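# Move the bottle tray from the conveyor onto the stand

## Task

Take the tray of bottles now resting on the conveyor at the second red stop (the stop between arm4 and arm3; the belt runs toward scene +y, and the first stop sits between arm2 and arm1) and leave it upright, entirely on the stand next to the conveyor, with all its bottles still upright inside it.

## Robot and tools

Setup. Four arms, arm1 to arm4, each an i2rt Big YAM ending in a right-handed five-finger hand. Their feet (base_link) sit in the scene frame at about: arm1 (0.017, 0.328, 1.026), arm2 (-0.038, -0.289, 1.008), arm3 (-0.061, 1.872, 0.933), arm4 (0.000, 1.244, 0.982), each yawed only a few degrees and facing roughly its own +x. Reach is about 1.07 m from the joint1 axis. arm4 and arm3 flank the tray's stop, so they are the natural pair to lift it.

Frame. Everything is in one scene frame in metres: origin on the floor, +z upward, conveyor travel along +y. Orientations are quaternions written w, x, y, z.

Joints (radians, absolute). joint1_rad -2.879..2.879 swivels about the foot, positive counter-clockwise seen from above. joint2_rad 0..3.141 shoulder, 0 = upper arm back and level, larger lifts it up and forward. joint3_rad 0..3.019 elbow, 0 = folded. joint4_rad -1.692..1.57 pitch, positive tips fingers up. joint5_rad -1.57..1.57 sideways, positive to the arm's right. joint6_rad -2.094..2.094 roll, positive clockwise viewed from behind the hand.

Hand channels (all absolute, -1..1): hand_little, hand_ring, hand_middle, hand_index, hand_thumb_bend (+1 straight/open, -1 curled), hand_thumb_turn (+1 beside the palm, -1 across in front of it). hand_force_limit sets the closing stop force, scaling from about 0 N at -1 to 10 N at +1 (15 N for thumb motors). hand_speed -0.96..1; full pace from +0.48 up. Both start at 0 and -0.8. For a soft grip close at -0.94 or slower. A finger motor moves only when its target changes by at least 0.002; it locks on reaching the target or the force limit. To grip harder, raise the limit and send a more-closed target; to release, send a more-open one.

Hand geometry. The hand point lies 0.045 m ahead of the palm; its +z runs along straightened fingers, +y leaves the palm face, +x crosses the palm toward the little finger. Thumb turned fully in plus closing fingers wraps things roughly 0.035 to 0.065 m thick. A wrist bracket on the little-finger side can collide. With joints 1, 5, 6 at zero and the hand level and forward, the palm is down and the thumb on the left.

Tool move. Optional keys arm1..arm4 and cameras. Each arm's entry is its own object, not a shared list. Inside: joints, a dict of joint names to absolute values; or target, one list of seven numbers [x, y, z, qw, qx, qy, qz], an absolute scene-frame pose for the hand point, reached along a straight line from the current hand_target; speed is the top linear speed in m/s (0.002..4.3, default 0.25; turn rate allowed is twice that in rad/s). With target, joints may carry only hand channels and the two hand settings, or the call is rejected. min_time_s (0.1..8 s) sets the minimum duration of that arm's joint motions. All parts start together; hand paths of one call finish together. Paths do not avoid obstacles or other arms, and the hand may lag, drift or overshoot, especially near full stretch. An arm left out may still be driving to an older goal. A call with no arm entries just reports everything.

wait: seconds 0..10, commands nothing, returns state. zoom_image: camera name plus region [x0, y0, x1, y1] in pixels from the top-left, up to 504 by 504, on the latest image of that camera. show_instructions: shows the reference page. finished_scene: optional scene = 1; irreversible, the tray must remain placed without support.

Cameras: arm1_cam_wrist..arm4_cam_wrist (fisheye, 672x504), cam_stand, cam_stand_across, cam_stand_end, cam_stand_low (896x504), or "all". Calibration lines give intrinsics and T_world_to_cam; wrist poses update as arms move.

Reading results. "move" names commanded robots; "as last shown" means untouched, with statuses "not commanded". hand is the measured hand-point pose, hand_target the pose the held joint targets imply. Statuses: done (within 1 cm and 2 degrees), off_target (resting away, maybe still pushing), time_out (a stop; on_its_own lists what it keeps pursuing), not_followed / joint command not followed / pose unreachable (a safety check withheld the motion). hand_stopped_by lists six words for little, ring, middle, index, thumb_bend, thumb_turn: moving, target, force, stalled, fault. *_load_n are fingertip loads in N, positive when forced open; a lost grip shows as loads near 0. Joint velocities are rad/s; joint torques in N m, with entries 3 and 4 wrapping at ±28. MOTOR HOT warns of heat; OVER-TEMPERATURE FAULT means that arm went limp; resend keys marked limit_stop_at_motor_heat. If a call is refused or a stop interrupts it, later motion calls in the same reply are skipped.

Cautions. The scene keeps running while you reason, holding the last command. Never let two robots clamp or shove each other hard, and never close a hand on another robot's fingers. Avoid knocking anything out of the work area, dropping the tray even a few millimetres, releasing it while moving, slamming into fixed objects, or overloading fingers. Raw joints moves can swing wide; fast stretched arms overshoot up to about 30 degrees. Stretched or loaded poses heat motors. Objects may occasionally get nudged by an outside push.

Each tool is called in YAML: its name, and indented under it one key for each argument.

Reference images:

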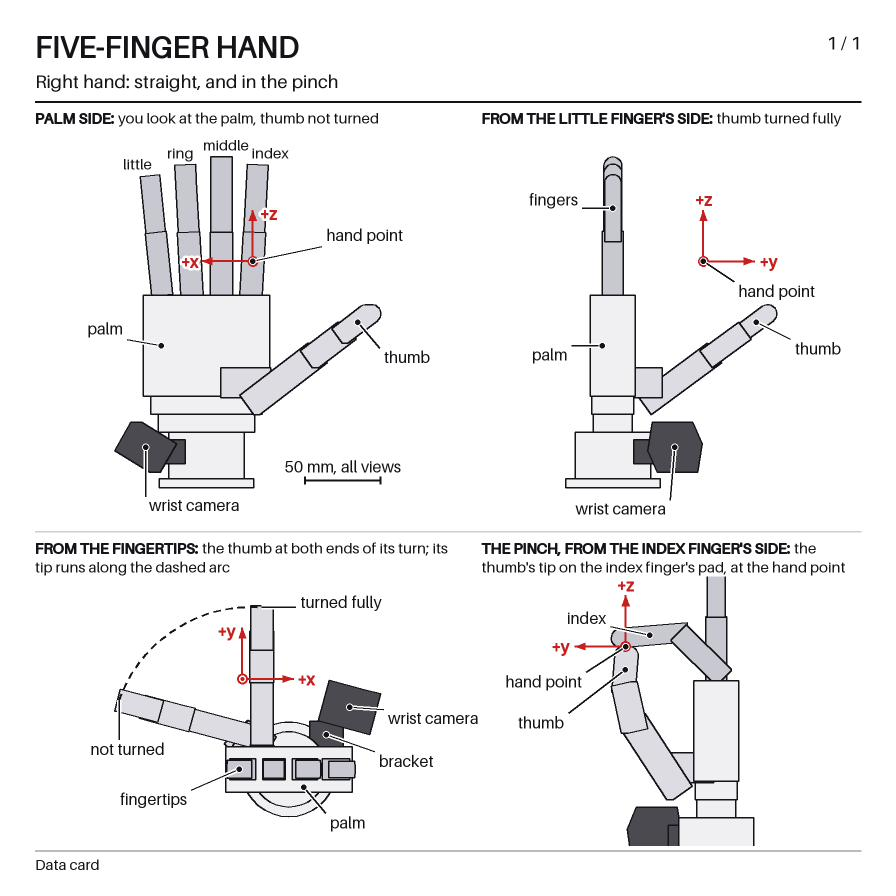

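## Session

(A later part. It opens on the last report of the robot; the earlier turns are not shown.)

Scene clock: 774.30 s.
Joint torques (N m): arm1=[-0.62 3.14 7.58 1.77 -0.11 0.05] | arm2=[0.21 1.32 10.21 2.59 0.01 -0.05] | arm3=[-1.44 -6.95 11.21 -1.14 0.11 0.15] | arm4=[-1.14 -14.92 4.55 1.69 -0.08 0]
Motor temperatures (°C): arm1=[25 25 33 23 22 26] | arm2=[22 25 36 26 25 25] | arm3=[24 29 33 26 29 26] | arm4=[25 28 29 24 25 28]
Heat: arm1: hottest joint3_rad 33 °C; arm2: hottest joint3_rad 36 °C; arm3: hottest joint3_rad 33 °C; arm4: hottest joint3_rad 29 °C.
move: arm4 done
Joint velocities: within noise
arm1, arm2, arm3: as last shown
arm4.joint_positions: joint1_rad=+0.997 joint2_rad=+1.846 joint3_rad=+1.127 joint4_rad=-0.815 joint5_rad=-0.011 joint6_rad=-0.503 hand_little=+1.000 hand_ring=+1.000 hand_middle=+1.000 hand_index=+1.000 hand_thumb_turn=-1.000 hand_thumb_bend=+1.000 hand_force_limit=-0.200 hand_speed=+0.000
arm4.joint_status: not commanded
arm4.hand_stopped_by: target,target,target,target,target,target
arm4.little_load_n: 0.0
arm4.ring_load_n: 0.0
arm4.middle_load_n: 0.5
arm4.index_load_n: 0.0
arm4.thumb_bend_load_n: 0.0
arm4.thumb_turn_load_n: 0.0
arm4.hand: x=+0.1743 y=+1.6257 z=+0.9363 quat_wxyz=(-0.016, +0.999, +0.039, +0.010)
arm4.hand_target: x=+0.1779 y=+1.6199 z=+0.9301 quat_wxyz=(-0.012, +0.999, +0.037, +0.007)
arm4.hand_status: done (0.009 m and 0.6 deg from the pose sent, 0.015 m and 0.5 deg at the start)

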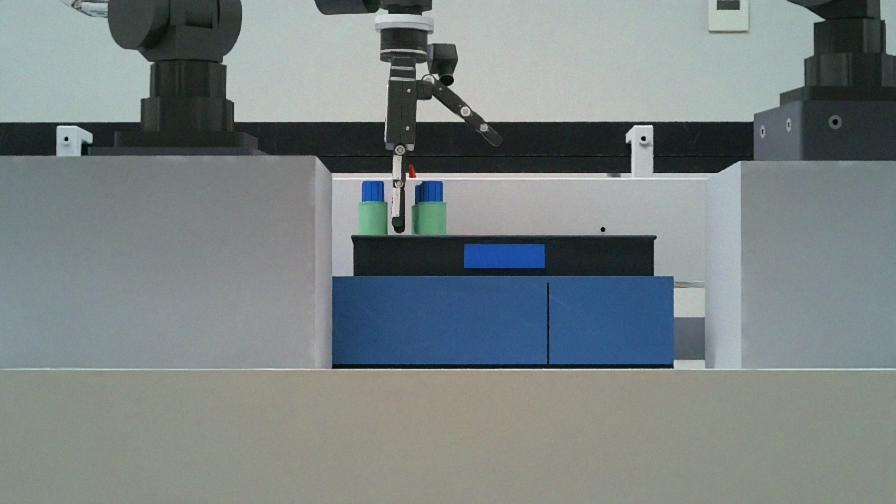

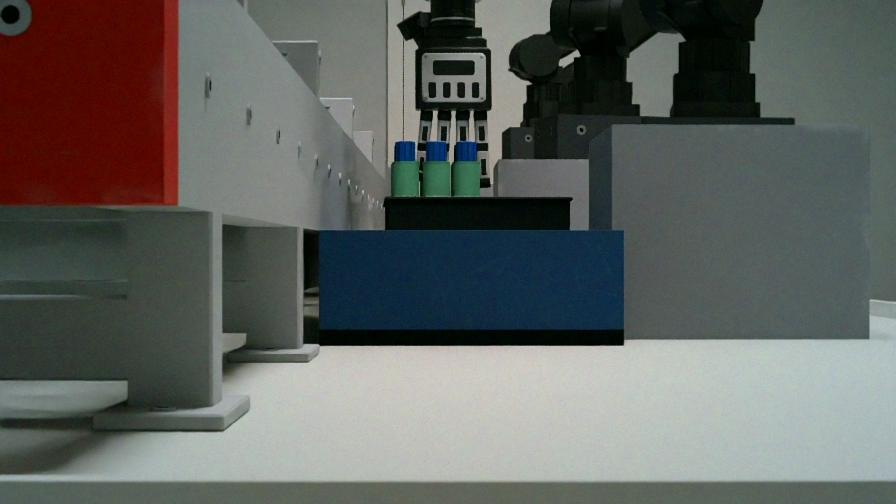

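move:
  arm4: {"target": [0.178, 1.620, 0.920, -0.012, 0.999, 0.037, 0.007], "speed": 0.05}

move:
  arm4: {"target": [0.178, 1.620, 0.913, -0.012, 0.999, 0.037, 0.007], "speed": 0.05}
  cameras: ["cam_stand_across", "cam_stand_low"]

zoom_image:
  camera: "cam_stand_across"
  region: [330, 120, 480, 250]

Scene clock: 776.43 s.
Joint torques (N m): arm1=[-0.21 3.84 7.54 1.62 -0.14 0.07] | arm2=[0.32 1.67 10.24 2.59 0 -0.02] | arm3=[-1.44 -6.89 11.25 -1.16 0.11 0.16] | arm4=[-1.03 -15.03 4.45 1.69 -0.08 0]
Motor temperatures (°C): arm1=[25 25 33 23 22 26] | arm2=[22 25 36 26 25 25] | arm3=[24 29 33 26 29 26] | arm4=[25 28 29 24 25 28]
Heat: arm1: hottest joint3_rad 33 °C; arm2: hottest joint3_rad 36 °C; arm3: hottest joint3_rad 33 °C; arm4: hottest joint3_rad 29 °C.
move: arm4 done
Joint velocities: within noise
arm1, arm2, arm3: as last shown
arm2.middle_load_n: -0.5
arm4.joint_positions: joint1_rad=+0.997 joint2_rad=+1.865 joint3_rad=+1.121 joint4_rad=-0.791 joint5_rad=-0.011 joint6_rad=-0.503 hand_little=+1.000 hand_ring=+1.000 hand_middle=+1.000 hand_index=+1.000 hand_thumb_turn=-1.000 hand_thumb_bend=+1.000 hand_force_limit=-0.200 hand_speed=+0.000
arm4.joint_status: not commanded
arm4.hand_stopped_by: target,target,target,target,target,target
arm4.little_load_n: 0.0
arm4.ring_load_n: 0.0
arm4.middle_load_n: 0.0
arm4.index_load_n: 0.0
arm4.thumb_bend_load_n: 0.0
arm4.thumb_turn_load_n: 0.0
arm4.hand: x=+0.1745 y=+1.6257 z=+0.9260 quat_wxyz=(-0.015, +0.999, +0.039, +0.010)
arm4.hand_target: x=+0.1780 y=+1.6201 z=+0.9202 quat_wxyz=(-0.012, +0.999, +0.037, +0.007)
arm4.hand_status: done (0.009 m and 0.6 deg from the pose sent, 0.018 m and 0.6 deg at the start)
pictures: none

Scene clock: 777.43 s.
Joint torques (N m): arm1=[-0.38 4.01 7.64 1.55 -0.18 0.03] | arm2=[0.5 1.85 10.21 2.52 0.02 -0.02] | arm3=[-1.44 -7 11.22 -1.14 0.11 0.16] | arm4=[-1.03 -14.92 4.31 1.68 -0.09 0]
Motor temperatures (°C): arm1=[25 25 33 23 22 26] | arm2=[22 25 36 26 25 25] | arm3=[24 29 33 26 29 26] | arm4=[25 28 29 24 25 28]
Heat: arm1: hottest joint3_rad 33 °C; arm2: hottest joint3_rad 36 °C; arm3: hottest joint3_rad 33 °C; arm4: hottest joint3_rad 29 °C.
move: arm4 done
Joint velocities: within noise
arm1, arm2, arm3: as last shown
arm2.middle_load_n: 0.0
arm3.index_load_n: 0.5
arm4.joint_positions: joint1_rad=+0.997 joint2_rad=+1.877 joint3_rad=+1.118 joint4_rad=-0.774 joint5_rad=-0.011 joint6_rad=-0.503 hand_little=+1.000 hand_ring=+1.000 hand_middle=+1.000 hand_index=+1.000 hand_thumb_turn=-1.000 hand_thumb_bend=+1.000 hand_force_limit=-0.200 hand_speed=+0.000
arm4.joint_status: not commanded
arm4.hand_stopped_by: target,target,target,target,target,target
arm4.little_load_n: 0.0
arm4.ring_load_n: 0.0
arm4.middle_load_n: 0.0
arm4.index_load_n: 0.0
arm4.thumb_bend_load_n: 0.0
arm4.thumb_turn_load_n: 0.0
arm4.hand: x=+0.1750 y=+1.6266 z=+0.9199 quat_wxyz=(-0.017, +0.999, +0.039, +0.011)
arm4.hand_target: x=+0.1780 y=+1.6200 z=+0.9132 quat_wxyz=(-0.012, +0.999, +0.037, +0.007)
arm4.hand_status: done (0.010 m and 0.7 deg from the pose sent, 0.015 m and 0.6 deg at the start)

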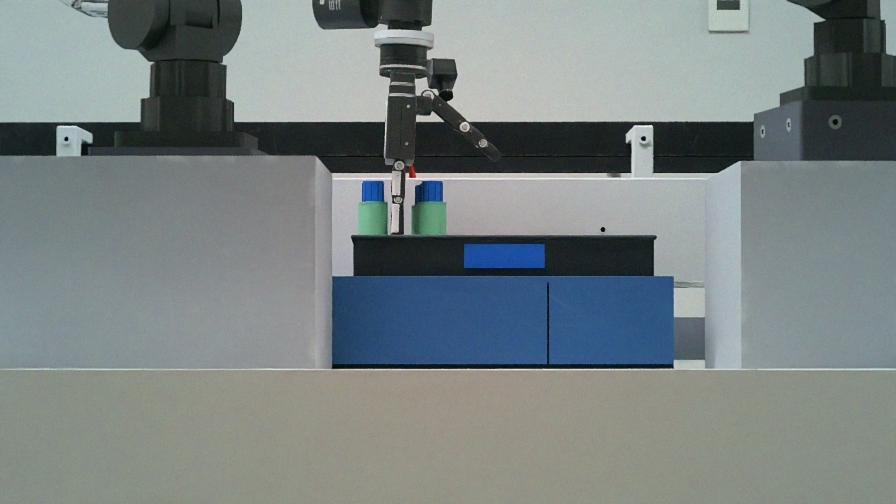

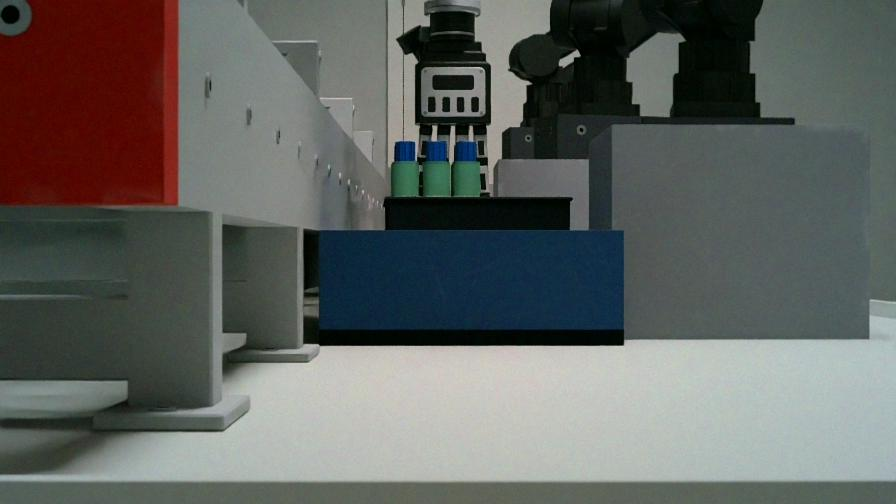

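Scaled by 3.360 from the camera's image (finer frame: 1280x720).

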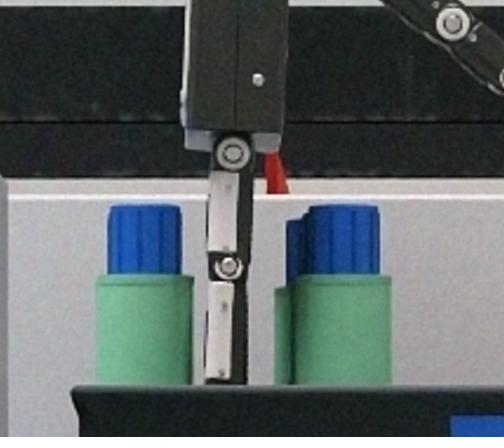

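move:
  arm4: {"target": [0.178, 1.617, 0.906, -0.008, 0.999, 0.037, 0.005], "speed": 0.05}
  cameras: ["cam_stand_across"]

zoom_image:
  camera: "cam_stand_across"
  region: [330, 120, 480, 250]

Scene clock: 779.23 s.
Joint torques (N m): arm1=[0.03 3.96 7.65 1.59 -0.18 0.04] | arm2=[0.5 1.85 10.28 2.63 -0.01 -0.05] | arm3=[-1.44 -6.95 11.23 -1.16 0.11 0.16] | arm4=[-1.2 -14.27 3.97 1.63 -0.06 -0.02]
Motor temperatures (°C): arm1=[25 25 33 23 22 26] | arm2=[22 25 36 26 25 25] | arm3=[24 29 33 26 29 26] | arm4=[25 28 29 24 25 28]
Heat: arm1: hottest joint3_rad 33 °C; arm2: hottest joint3_rad 36 °C; arm3: hottest joint3_rad 33 °C; arm4: hottest joint3_rad 29 °C.
move: arm4 off_target
Joint velocities: within noise
arm1.joint_positions: joint1_rad=+0.098 joint2_rad=+0.547 joint3_rad=+1.374 joint4_rad=-1.301 joint5_rad=-0.090 joint6_rad=-1.151 hand_little=+1.000 hand_ring=+1.000 hand_middle=+1.000 hand_index=+1.000 hand_thumb_turn=+1.000 hand_thumb_bend=+1.000 hand_force_limit=+0.000 hand_speed=-0.800
arm1.joint_status: not commanded
arm1.hand_stopped_by: target,target,target,target,target,target
arm1.little_load_n: 0.0
arm1.ring_load_n: 0.0
arm1.middle_load_n: 0.0
arm1.index_load_n: 0.0
arm1.thumb_bend_load_n: 0.0
arm1.thumb_turn_load_n: 0.0
arm1.hand: x=+0.2290 y=+0.3345 z=+1.5209 quat_wxyz=(-0.189, +0.849, -0.087, +0.486)
arm1.hand_target: x=+0.2278 y=+0.3343 z=+1.5297 quat_wxyz=(-0.191, +0.843, -0.086, +0.495)
arm1.hand_status: not commanded
arm2.joint_positions: joint1_rad=-0.023 joint2_rad=+0.637 joint3_rad=+1.321 joint4_rad=-1.164 joint5_rad=-0.169 joint6_rad=-1.285 hand_little=+1.000 hand_ring=+1.000 hand_middle=+1.000 hand_index=+1.000 hand_thumb_turn=+1.000 hand_thumb_bend=+1.000 hand_force_limit=+0.000 hand_speed=-0.800
arm2.joint_status: not commanded
arm2.hand_stopped_by: target,target,target,target,target,target
arm2.little_load_n: 0.0
arm2.ring_load_n: 0.0
arm2.middle_load_n: 0.0
arm2.index_load_n: -0.5
arm2.thumb_bend_load_n: 0.0
arm2.thumb_turn_load_n: 0.0
arm2.hand: x=+0.2284 y=-0.3437 z=+1.4937 quat_wxyz=(-0.109, +0.840, -0.138, +0.514)
arm2.hand_target: x=+0.2275 y=-0.3436 z=+1.5044 quat_wxyz=(-0.110, +0.834, -0.136, +0.524)
arm2.hand_status: not commanded
arm3: as last shown
arm3.index_load_n: 0.0
arm4.joint_positions: joint1_rad=+0.997 joint2_rad=+1.880 joint3_rad=+1.118 joint4_rad=-0.764 joint5_rad=-0.012 joint6_rad=-0.503 hand_little=+1.000 hand_ring=+1.000 hand_middle=+1.000 hand_index=+1.000 hand_thumb_turn=-1.000 hand_thumb_bend=+1.000 hand_force_limit=-0.200 hand_speed=+0.000
arm4.joint_status: not commanded
arm4.hand_stopped_by: target,target,target,target,target,target
arm4.little_load_n: 0.0
arm4.ring_load_n: 0.0
arm4.middle_load_n: 0.0
arm4.index_load_n: 0.0
arm4.thumb_bend_load_n: -0.5
arm4.thumb_turn_load_n: 0.0
arm4.hand: x=+0.1757 y=+1.6286 z=+0.9181 quat_wxyz=(-0.020, +0.999, +0.039, +0.012)
arm4.hand_target: x=+0.1777 y=+1.6169 z=+0.9066 quat_wxyz=(-0.008, +0.999, +0.037, +0.005)
arm4.hand_status: off_target (0.017 m and 1.6 deg from the pose sent, 0.017 m and 1.2 deg at the start)

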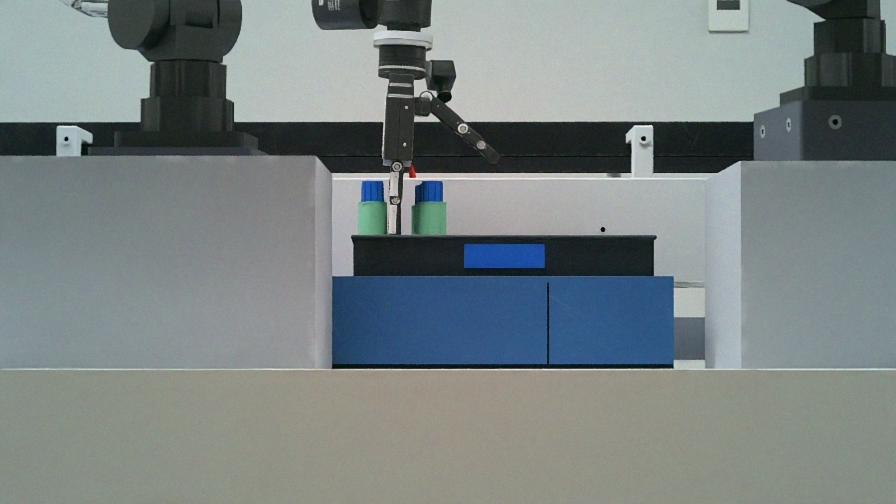

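Scaled by 3.360 from the camera's image (finer frame: 1280x720).

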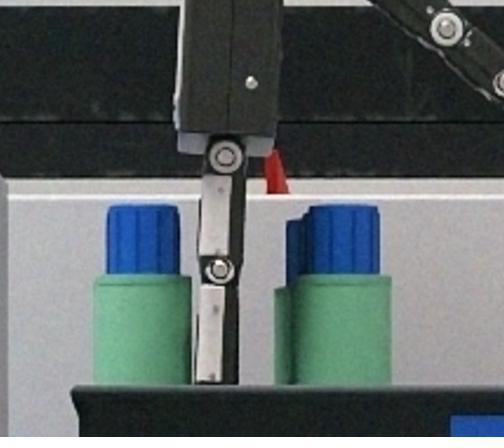

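move:
  arm4: {"target": [0.178, 1.618, 0.922, -0.006, 0.999, 0.037, 0.005], "speed": 0.05}

move:
  arm4: {"target": [0.178, 1.612, 0.922, -0.006, 0.999, 0.037, 0.005], "speed": 0.05}
  cameras: ["cam_stand_across"]

zoom_image:
  camera: "cam_stand_across"
  region: [330, 120, 480, 250]

Scene clock: 781.13 s.
Joint torques (N m): arm1=[0.38 3.55 7.8 1.69 -0.14 0.02] | arm2=[0.62 1.49 10.18 2.56 0.01 -0.03] | arm3=[-1.44 -6.95 11.23 -1.16 0.11 0.16] | arm4=[-1.14 -15.85 4.94 0.84 0.03 -0.01]
Motor temperatures (°C): arm1=[25 25 33 23 22 26] | arm2=[22 25 36 26 25 25] | arm3=[24 29 33 26 29 26] | arm4=[25 28 29 24 25 28]
Heat: arm1: hottest joint3_rad 33 °C; arm2: hottest joint3_rad 36 °C; arm3: hottest joint3_rad 33 °C; arm4: hottest joint3_rad 29 °C.
move: arm4 done
Joint velocities: within noise
arm1, arm2, arm3: as last shown
arm2.index_load_n: 0.0
arm3.index_load_n: 0.5
arm3.thumb_bend_load_n: -0.5
arm4.joint_positions: joint1_rad=+0.997 joint2_rad=+1.879 joint3_rad=+1.118 joint4_rad=-0.788 joint5_rad=-0.012 joint6_rad=-0.503 hand_little=+1.000 hand_ring=+1.000 hand_middle=+1.000 hand_index=+1.000 hand_thumb_turn=-1.000 hand_thumb_bend=+1.000 hand_force_limit=-0.200 hand_speed=+0.000
arm4.joint_status: not commanded
arm4.hand_stopped_by: target,target,target,target,target,target
arm4.little_load_n: 0.0
arm4.ring_load_n: 0.0
arm4.middle_load_n: 0.0
arm4.index_load_n: 0.0
arm4.thumb_bend_load_n: 0.0
arm4.thumb_turn_load_n: 0.0
arm4.hand: x=+0.1731 y=+1.6228 z=+0.9197 quat_wxyz=(-0.009, +0.999, +0.039, +0.007)
arm4.hand_target: x=+0.1780 y=+1.6181 z=+0.9220 quat_wxyz=(-0.006, +0.999, +0.037, +0.005)
arm4.hand_status: done (0.007 m and 0.5 deg from the pose sent, 0.012 m and 1.8 deg at the start)
pictures: none

Scene clock: 782.10 s.
Joint torques (N m): arm1=[0.5 3.43 7.62 1.62 -0.11 0.05] | arm2=[0.21 1.79 10.25 2.5 0.02 -0.03] | arm3=[-1.44 -6.89 11.25 -1.17 0.11 0.16] | arm4=[-1.38 -16.44 4.01 1.13 0.03 -0.05]
Motor temperatures (°C): arm1=[25 25 33 23 22 26] | arm2=[22 25 36 26 25 25] | arm3=[24 29 33 26 29 26] | arm4=[25 28 29 24 25 28]
Heat: arm1: hottest joint3_rad 33 °C; arm2: hottest joint3_rad 36 °C; arm3: hottest joint3_rad 33 °C; arm4: hottest joint3_rad 29 °C.
move: arm4 off_target
Joint velocities: within noise
arm1, arm2, arm3: as last shown
arm3.index_load_n: 0.0
arm4.joint_positions: joint1_rad=+0.996 joint2_rad=+1.876 joint3_rad=+1.115 joint4_rad=-0.788 joint5_rad=-0.012 joint6_rad=-0.504 hand_little=+1.000 hand_ring=+1.000 hand_middle=+1.000 hand_index=+1.000 hand_thumb_turn=-1.000 hand_thumb_bend=+1.000 hand_force_limit=-0.200 hand_speed=+0.000
arm4.joint_status: not commanded
arm4.hand_stopped_by: target,target,target,target,target,target
arm4.little_load_n: 0.0
arm4.ring_load_n: 0.0
arm4.middle_load_n: 0.0
arm4.index_load_n: 0.0
arm4.thumb_bend_load_n: 0.0
arm4.thumb_turn_load_n: 0.0
arm4.hand: x=+0.1730 y=+1.6214 z=+0.9202 quat_wxyz=(-0.009, +0.999, +0.039, +0.006)
arm4.hand_target: x=+0.1777 y=+1.6122 z=+0.9219 quat_wxyz=(-0.006, +0.999, +0.037, +0.005)
arm4.hand_status: off_target (0.011 m and 0.5 deg from the pose sent, 0.012 m and 0.5 deg at the start)

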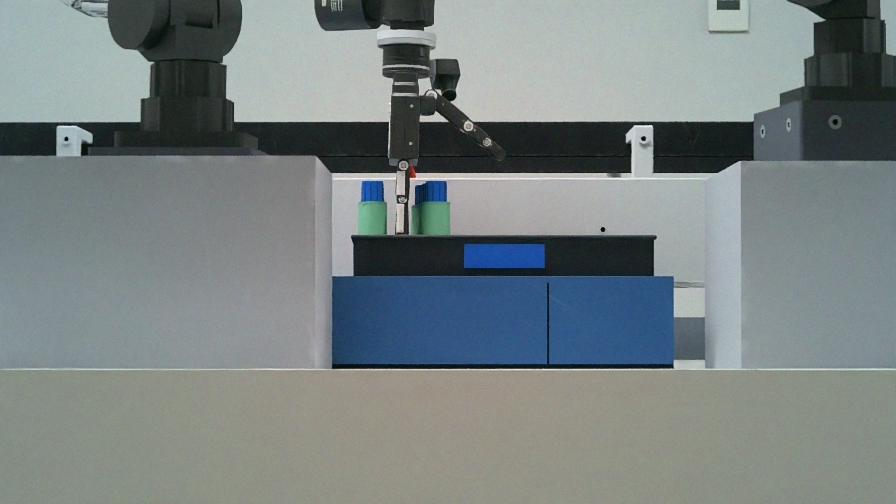

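Scaled by 3.360 from the camera's image (finer frame: 1280x720).

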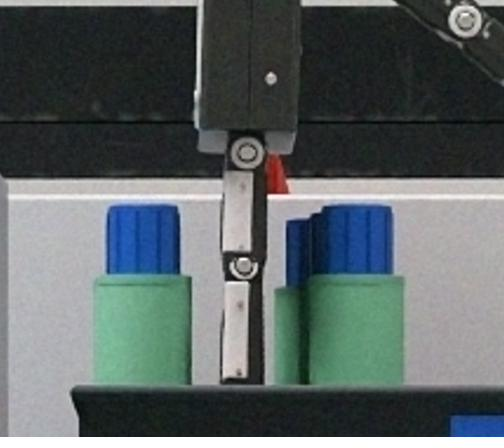

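move:
  cameras: ["arm4_cam_wrist", "cam_stand", "arm3_cam_wrist"]

zoom_image:
  camera: "cam_stand"
  region: [370, 210, 460, 300]

Scene clock: 782.70 s.
Joint torques (N m): arm1=[0.03 3.37 7.72 1.55 -0.17 0.08] | arm2=[0.38 1.61 10.28 2.62 0.03 -0.05] | arm3=[-1.38 -6.89 11.23 -1.16 0.11 0.14] | arm4=[-1.38 -16.32 4 1.11 0.03 -0.05]
Motor temperatures (°C): arm1=[25 25 33 23 22 26] | arm2=[22 25 36 26 25 25] | arm3=[24 29 33 26 29 26] | arm4=[25 28 29 24 25 28]
Heat: arm1: hottest joint3_rad 33 °C; arm2: hottest joint3_rad 36 °C; arm3: hottest joint3_rad 33 °C; arm4: hottest joint3_rad 29 °C.
Joint velocities: within noise
arm1.joint_positions: joint1_rad=+0.098 joint2_rad=+0.547 joint3_rad=+1.374 joint4_rad=-1.301 joint5_rad=-0.090 joint6_rad=-1.151 hand_little=+1.000 hand_ring=+1.000 hand_middle=+1.000 hand_index=+1.000 hand_thumb_turn=+1.000 hand_thumb_bend=+1.000 hand_force_limit=+0.000 hand_speed=-0.800
arm1.joint_status: not commanded
arm1.hand_stopped_by: target,target,target,target,target,target
arm1.little_load_n: 0.0
arm1.ring_load_n: 0.0
arm1.middle_load_n: 0.0
arm1.index_load_n: 0.0
arm1.thumb_bend_load_n: 0.0
arm1.thumb_turn_load_n: 0.0
arm1.hand: x=+0.2290 y=+0.3345 z=+1.5209 quat_wxyz=(-0.189, +0.849, -0.087, +0.486) (m; scene frame)
arm1.hand_target: x=+0.2278 y=+0.3343 z=+1.5297 quat_wxyz=(-0.191, +0.843, -0.086, +0.495) (m; scene frame)
arm1.hand_status: not commanded
arm2.joint_positions: joint1_rad=-0.023 joint2_rad=+0.637 joint3_rad=+1.321 joint4_rad=-1.164 joint5_rad=-0.169 joint6_rad=-1.285 hand_little=+1.000 hand_ring=+1.000 hand_middle=+1.000 hand_index=+1.000 hand_thumb_turn=+1.000 hand_thumb_bend=+1.000 hand_force_limit=+0.000 hand_speed=-0.800
arm2.joint_status: not commanded
arm2.hand_stopped_by: target,target,target,target,target,target
arm2.little_load_n: -0.5
arm2.ring_load_n: 0.0
arm2.middle_load_n: 0.0
arm2.index_load_n: 0.0
arm2.thumb_bend_load_n: 0.0
arm2.thumb_turn_load_n: 0.0
arm2.hand: x=+0.2284 y=-0.3437 z=+1.4937 quat_wxyz=(-0.109, +0.840, -0.138, +0.514) (m; scene frame)
arm2.hand_target: x=+0.2275 y=-0.3436 z=+1.5044 quat_wxyz=(-0.110, +0.834, -0.136, +0.524) (m; scene frame)
arm2.hand_status: not commanded
arm3.joint_positions: joint1_rad=+0.826 joint2_rad=+1.357 joint3_rad=+1.116 joint4_rad=-1.653 joint5_rad=+0.340 joint6_rad=-0.704 hand_little=+0.191 hand_ring=+0.210 hand_middle=+0.210 hand_index=+0.210 hand_thumb_turn=+1.000 hand_thumb_bend=+1.000 hand_force_limit=+0.700 hand_speed=-0.850
arm3.joint_status: not commanded
arm3.hand_stopped_by: target,target,target,target,target,target
arm3.little_load_n: 0.0
arm3.ring_load_n: 0.0
arm3.middle_load_n: 0.0
arm3.index_load_n: 0.0
arm3.thumb_bend_load_n: 0.0
arm3.thumb_turn_load_n: 0.0
arm3.hand: x=+0.1649 y=+1.9709 z=+1.1426 quat_wxyz=(+0.225, +0.974, -0.034, +0.016) (m; scene frame)
arm3.hand_target: x=+0.1698 y=+1.9798 z=+1.1498 quat_wxyz=(+0.220, +0.975, -0.038, +0.022) (m; scene frame)
arm3.hand_status: not commanded
arm4.joint_positions: joint1_rad=+0.996 joint2_rad=+1.876 joint3_rad=+1.115 joint4_rad=-0.788 joint5_rad=-0.012 joint6_rad=-0.504 hand_little=+1.000 hand_ring=+1.000 hand_middle=+1.000 hand_index=+1.000 hand_thumb_turn=-1.000 hand_thumb_bend=+1.000 hand_force_limit=-0.200 hand_speed=+0.000
arm4.joint_status: not commanded
arm4.hand_stopped_by: target,target,target,target,target,target
arm4.little_load_n: 0.0
arm4.ring_load_n: 0.0
arm4.middle_load_n: 0.0
arm4.index_load_n: 0.0
arm4.thumb_bend_load_n: -0.5
arm4.thumb_turn_load_n: 0.0
arm4.hand: x=+0.1730 y=+1.6213 z=+0.9202 quat_wxyz=(-0.009, +0.999, +0.039, +0.006) (m; scene frame)
arm4.hand_target: x=+0.1778 y=+1.6122 z=+0.9219 quat_wxyz=(-0.006, +0.999, +0.037, +0.005) (m; scene frame)
arm4.hand_status: off_target (0.011 m and 0.5 deg from the pose sent, 0.012 m and 0.5 deg at the start)
pictures: arm3_cam_wrist, arm4_cam_wrist, cam_stand
camera_calibration:
arm3_cam_wrist: T_world_to_cam=[[0.1559, -0.86126, 0.48366, 1.114], [-0.84446, 0.13781, 0.51758, -0.72488], [-0.51243, -0.48912, -0.70582, 1.97223]] pos_world=[0.22482, 2.024, 1.22841]
arm4_cam_wrist: T_world_to_cam=[[0.30176, -0.95261, 0.03852, 1.45154], [-0.81784, -0.23788, 0.52398, 0.04185], [-0.48998, -0.18962, -0.85086, 1.28854]] pos_world=[0.22757, 1.63703, 1.01853]

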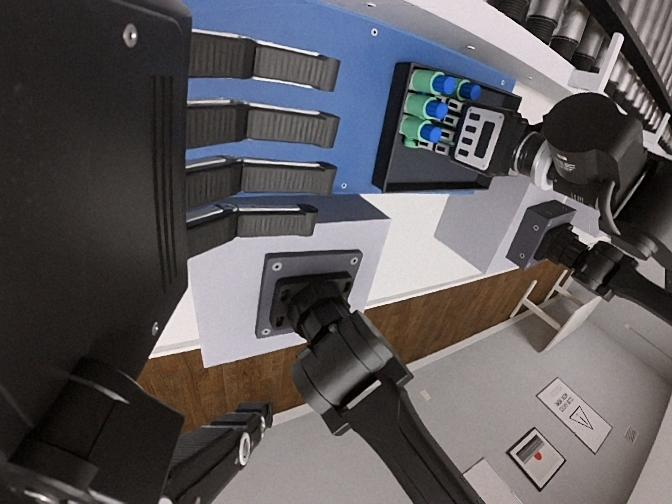

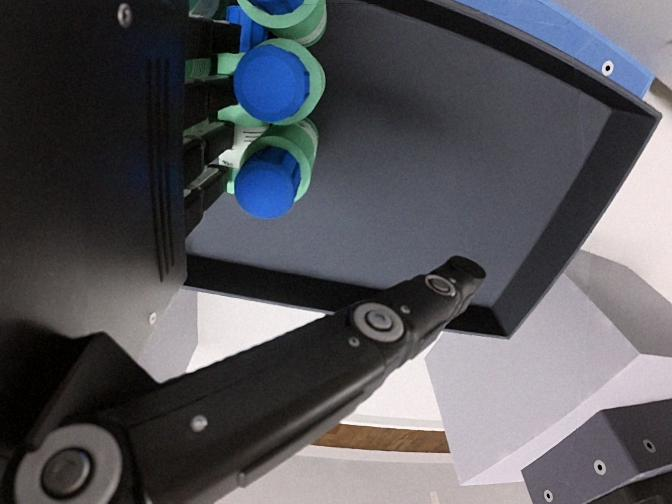

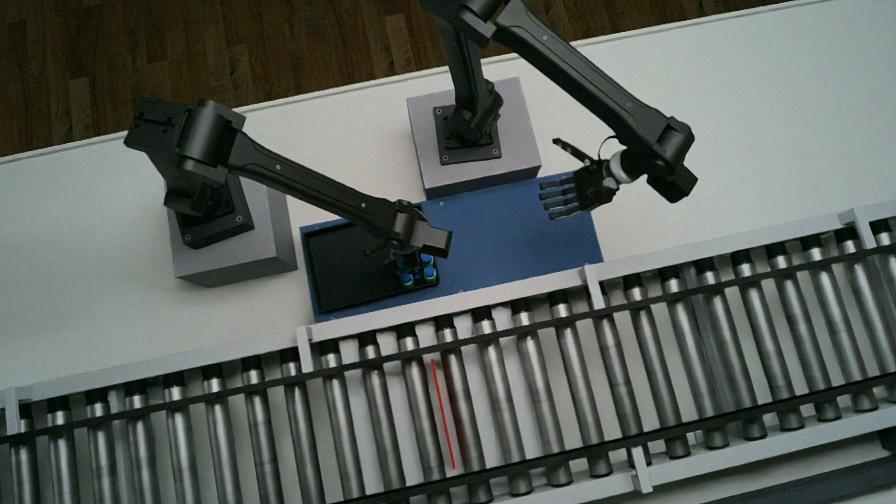

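Scaled by 5.600 from the camera's image (finer frame: 1280x720).

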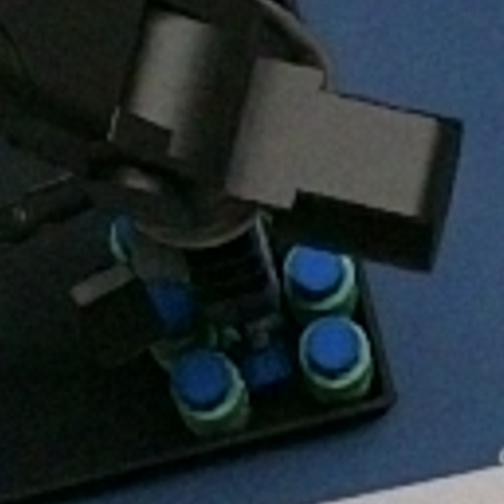

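zoom_image:
  camera: "arm4_cam_wrist"
  region: [150, 0, 350, 230]

zoom_image:
  camera: "arm3_cam_wrist"
  region: [370, 50, 530, 200]

Scaled by 2.191 from the camera's image (finer frame: 960x720).

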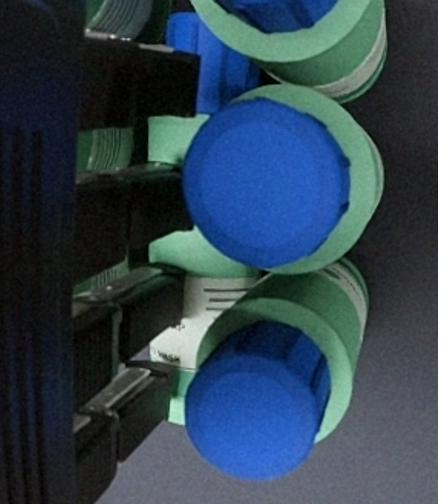

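Scaled by 3.150 from the camera's image (finer frame: 960x720).

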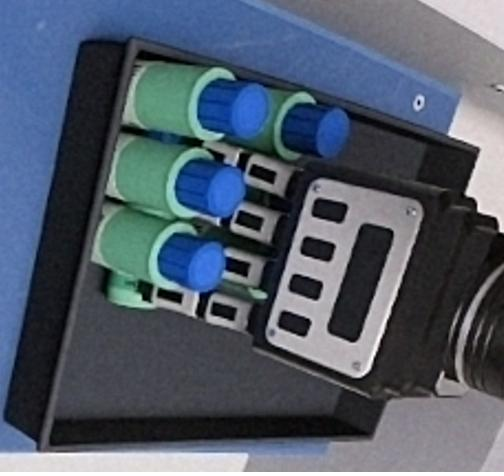

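move:
  arm4: {"target": [0.178, 1.612, 0.910, -0.006, 0.999, 0.037, 0.005], "speed": 0.05}

move:
  arm4: {"target": [0.150, 1.614, 0.910, -0.006, 0.999, 0.037, 0.005], "speed": 0.05}
  cameras: ["cam_stand_across", "arm3_cam_wrist", "arm4_cam_wrist"]

zoom_image:
  camera: "arm3_cam_wrist"
  region: [370, 50, 530, 200]

zoom_image:
  camera: "arm4_cam_wrist"
  region: [150, 0, 350, 230]

Scene clock: 786.43 s.
Joint torques (N m): arm1=[-0.09 3.31 7.64 1.78 -0.18 0.1] | arm2=[0.32 1.85 10.24 2.52 0.02 -0.04] | arm3=[-1.49 -7.06 11.22 -1.16 0.11 0.16] | arm4=[-1.38 -14.74 3.85 1.57 0.06 -0.04]
Motor temperatures (°C): arm1=[25 25 33 23 22 26] | arm2=[22 25 36 26 25 25] | arm3=[24 29 33 26 29 26] | arm4=[25 28 28 24 25 28]
Heat: arm1: hottest joint3_rad 33 °C; arm2: hottest joint3_rad 36 °C; arm3: hottest joint3_rad 33 °C; arm4: hottest joint2_rad 28 °C.
move: arm4 off_target
Joint velocities: within noise
arm1, arm2, arm3: as last shown
arm1.index_load_n: -0.5
arm1.thumb_turn_load_n: -0.5
arm4.joint_positions: joint1_rad=+0.996 joint2_rad=+1.876 joint3_rad=+1.110 joint4_rad=-0.770 joint5_rad=-0.013 joint6_rad=-0.504 hand_little=+1.000 hand_ring=+1.000 hand_middle=+1.000 hand_index=+1.000 hand_thumb_turn=-1.000 hand_thumb_bend=+1.000 hand_force_limit=-0.200 hand_speed=+0.000
arm4.joint_status: not commanded
arm4.hand_stopped_by: target,target,target,target,target,target
arm4.little_load_n: 0.0
arm4.ring_load_n: 0.0
arm4.middle_load_n: 0.0
arm4.index_load_n: 0.0
arm4.thumb_bend_load_n: 0.0
arm4.thumb_turn_load_n: 0.0
arm4.hand: x=+0.1738 y=+1.6235 z=+0.9182 quat_wxyz=(-0.015, +0.999, +0.039, +0.009)
arm4.hand_target: x=+0.1776 y=+1.6120 z=+0.9102 quat_wxyz=(-0.006, +0.999, +0.037, +0.005)
arm4.hand_status: off_target (0.015 m and 1.2 deg from the pose sent, 0.015 m and 0.5 deg at the start)
pictures: none

Scene clock: 787.60 s.
Joint torques (N m): arm1=[-0.26 3.9 7.77 1.69 -0.13 0.02] | arm2=[0.26 1.44 10.22 2.52 0.01 -0.05] | arm3=[-1.38 -7 11.25 -1.14 0.11 0.16] | arm4=[0.79 -14.97 3.99 1.39 0.12 0.22]
Motor temperatures (°C): arm1=[25 25 33 23 22 26] | arm2=[22 25 36 26 25 25] | arm3=[24 29 34 26 29 26] | arm4=[25 28 28 24 25 28]
Heat: arm1: hottest joint3_rad 33 °C; arm2: hottest joint3_rad 36 °C; arm3: hottest joint3_rad 34 °C; arm4: hottest joint2_rad 28 °C.
move: arm4 done
Joint velocities: within noise
arm1, arm2, arm3: as last shown
arm1.index_load_n: 0.0
arm1.thumb_turn_load_n: 0.0
arm2.little_load_n: 0.0
arm4.joint_positions: joint1_rad=+1.022 joint2_rad=+1.866 joint3_rad=+1.077 joint4_rad=-0.754 joint5_rad=-0.013 joint6_rad=-0.481 hand_little=+1.000 hand_ring=+1.000 hand_middle=+1.000 hand_index=+1.000 hand_thumb_turn=-1.000 hand_thumb_bend=+1.000 hand_force_limit=-0.200 hand_speed=+0.000
arm4.joint_status: not commanded
arm4.hand_stopped_by: target,target,target,target,target,target
arm4.little_load_n: 0.0
arm4.ring_load_n: 0.0
arm4.middle_load_n: 0.0
arm4.index_load_n: 0.0
arm4.thumb_bend_load_n: 0.0
arm4.thumb_turn_load_n: 0.0
arm4.hand: x=+0.1579 y=+1.6176 z=+0.9136 quat_wxyz=(-0.012, +0.999, +0.040, +0.007)
arm4.hand_target: x=+0.1502 y=+1.6139 z=+0.9101 quat_wxyz=(-0.006, +0.999, +0.037, +0.005)
arm4.hand_status: done (0.009 m and 0.8 deg from the pose sent, 0.027 m and 1.2 deg at the start)
pictures: arm3_cam_wrist, arm4_cam_wrist, cam_stand_across
arm3_cam_wrist: T_world_to_cam=[[0.1559, -0.86126, 0.48366, 1.114], [-0.84446, 0.13781, 0.51758, -0.72488], [-0.51243, -0.48912, -0.70582, 1.97223]] pos_world=[0.22482, 2.024, 1.22841]
arm4_cam_wrist: T_world_to_cam=[[0.30409, -0.95206, 0.03328, 1.45627], [-0.81732, -0.24279, 0.52254, 0.04127], [-0.48941, -0.1861, -0.85197, 1.27007]] pos_world=[0.21247, 1.63284, 1.01203]

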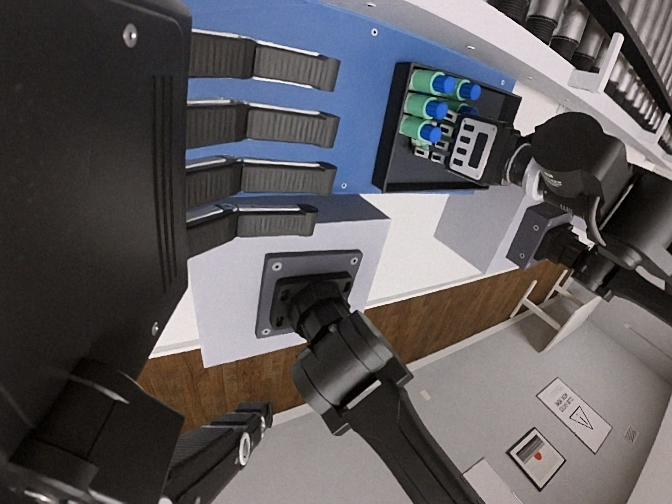

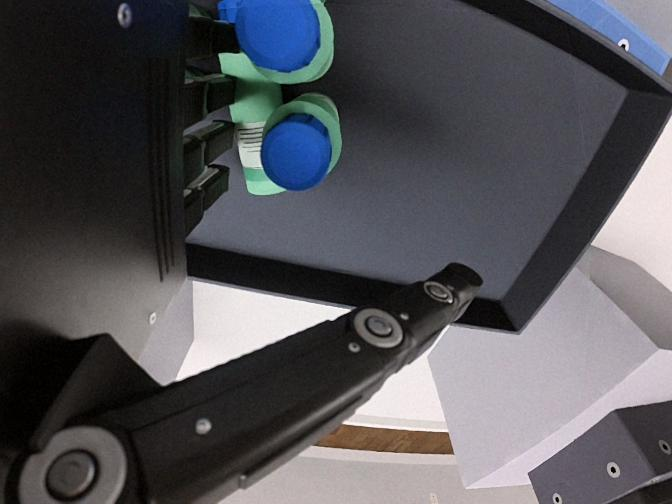

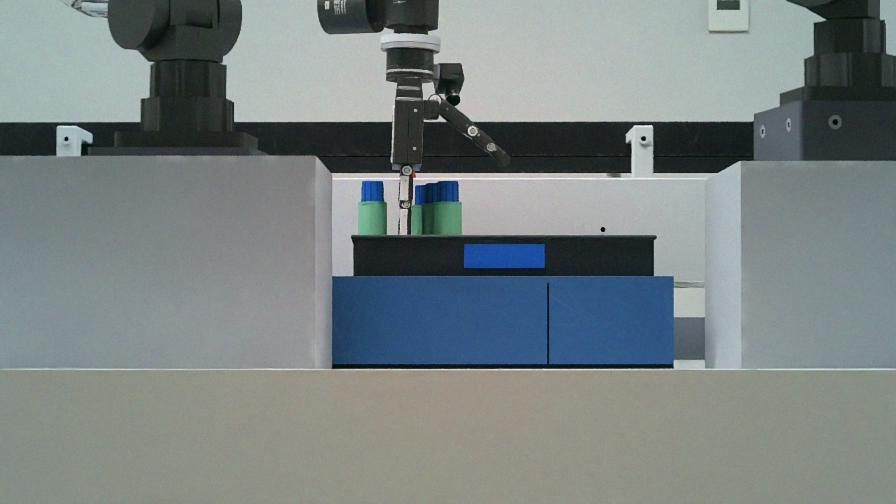

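Scaled by 3.150 from the camera's image (finer frame: 960x720).

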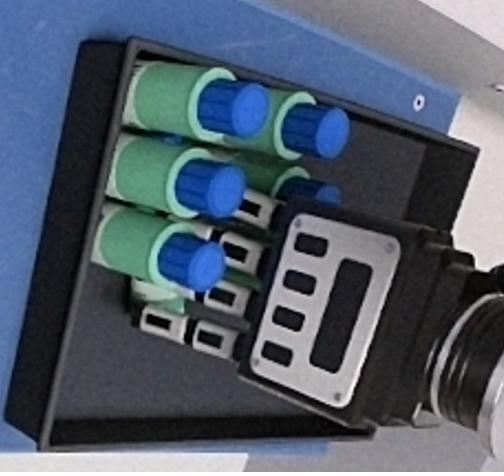

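Scaled by 2.191 from the camera's image (finer frame: 960x720).

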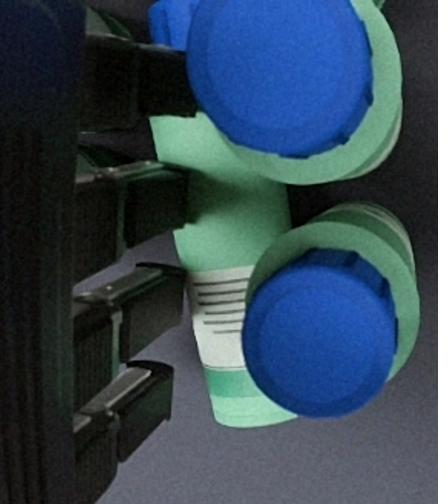

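move:
  arm4: {"target": [0.125, 1.614, 0.910, -0.006, 0.999, 0.037, 0.005], "speed": 0.05}
  cameras: ["cam_stand_across", "arm3_cam_wrist", "arm4_cam_wrist"]

zoom_image:
  camera: "arm3_cam_wrist"
  region: [370, 50, 530, 200]

zoom_image:
  camera: "arm4_cam_wrist"
  region: [150, 0, 350, 230]

Scene clock: 789.80 s.
Joint torques (N m): arm1=[-0.85 3.6 7.57 1.52 -0.18 0.04] | arm2=[0.44 1.44 10.28 2.51 0.03 -0.05] | arm3=[-1.49 -7 11.23 -1.18 0.11 0.16] | arm4=[0.85 -16.03 4.03 1.57 0.14 0.25]
Motor temperatures (°C): arm1=[25 25 33 23 22 26] | arm2=[22 25 36 26 25 25] | arm3=[24 29 34 26 29 26] | arm4=[25 28 28 24 25 28]
Heat: arm1: hottest joint3_rad 33 °C; arm2: hottest joint3_rad 36 °C; arm3: hottest joint3_rad 34 °C; arm4: hottest joint2_rad 28 °C.
move: arm4 done
Joint velocities: within noise
arm1, arm2, arm3: as last shown
arm4.joint_positions: joint1_rad=+1.073 joint2_rad=+1.866 joint3_rad=+1.045 joint4_rad=-0.749 joint5_rad=-0.013 joint6_rad=-0.430 hand_little=+1.000 hand_ring=+1.000 hand_middle=+1.000 hand_index=+1.000 hand_thumb_turn=-1.000 hand_thumb_bend=+1.000 hand_force_limit=-0.200 hand_speed=+0.000
arm4.joint_status: not commanded
arm4.hand_stopped_by: target,target,target,target,target,target
arm4.little_load_n: 0.0
arm4.ring_load_n: 0.0
arm4.middle_load_n: 0.0
arm4.index_load_n: 0.0
arm4.thumb_bend_load_n: 0.0
arm4.thumb_turn_load_n: 0.0
arm4.hand: x=+0.1299 y=+1.6116 z=+0.9067 quat_wxyz=(+0.000, +0.999, +0.040, +0.001)
arm4.hand_target: x=+0.1250 y=+1.6139 z=+0.9099 quat_wxyz=(-0.006, +0.999, +0.037, +0.005)
arm4.hand_status: done (0.006 m and 0.9 deg from the pose sent, 0.033 m and 0.8 deg at the start)
pictures: arm3_cam_wrist, arm4_cam_wrist, cam_stand_across
arm3_cam_wrist: T_world_to_cam=[[0.1559, -0.86126, 0.48366, 1.114], [-0.84446, 0.13781, 0.51758, -0.72488], [-0.51243, -0.48912, -0.70582, 1.97223]] pos_world=[0.22482, 2.024, 1.22841]
arm4_cam_wrist: T_world_to_cam=[[0.30411, -0.95113, 0.05349, 1.43958], [-0.8119, -0.2294, 0.53684, -0.01472], [-0.49833, -0.20668, -0.84199, 1.27464]] pos_world=[0.18545, 1.6293, 1.00414]

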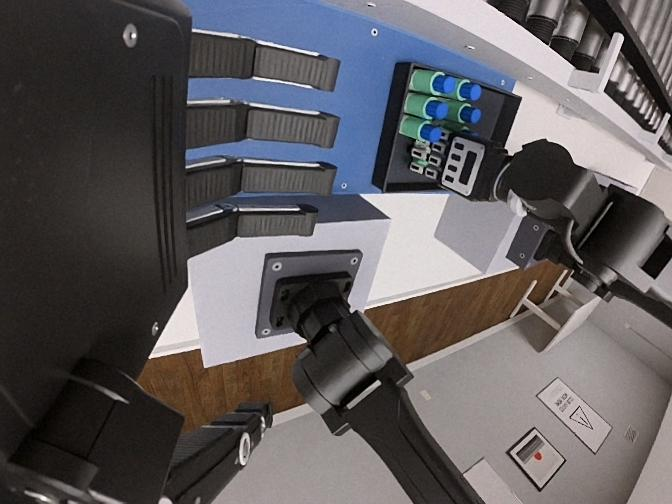

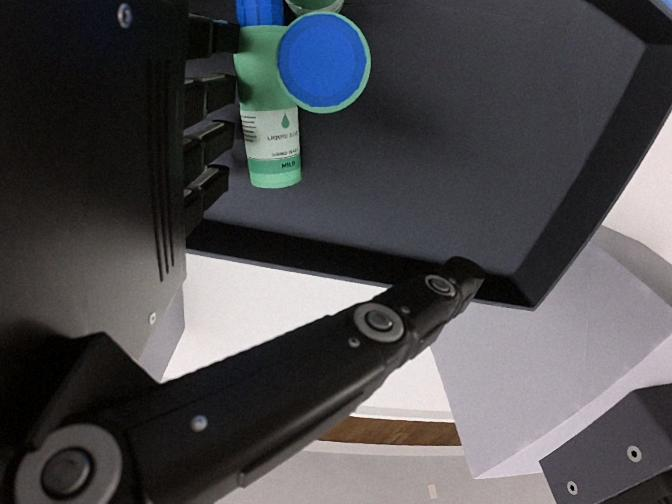

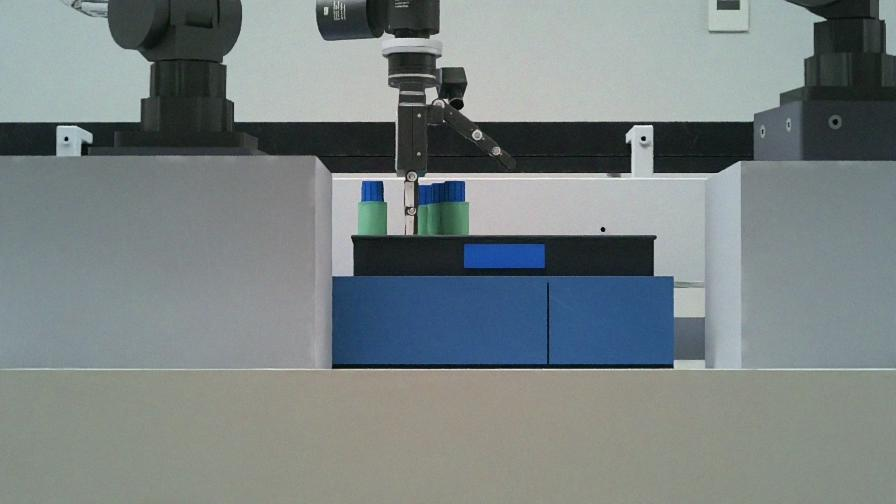

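Scaled by 3.150 from the camera's image (finer frame: 960x720).

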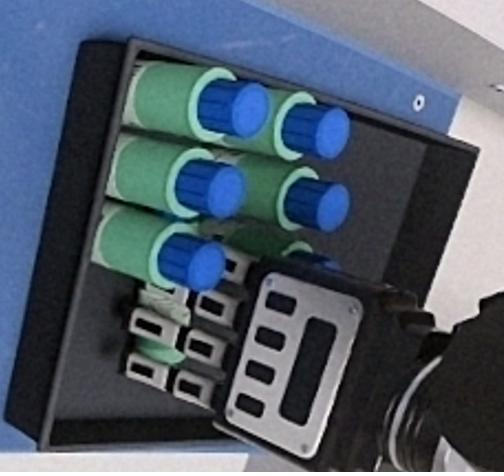

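Scaled by 2.191 from the camera's image (finer frame: 960x720).

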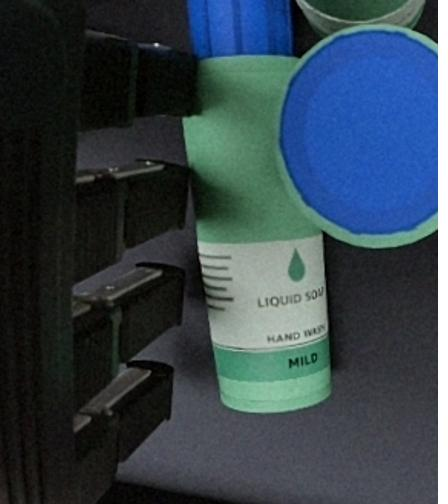

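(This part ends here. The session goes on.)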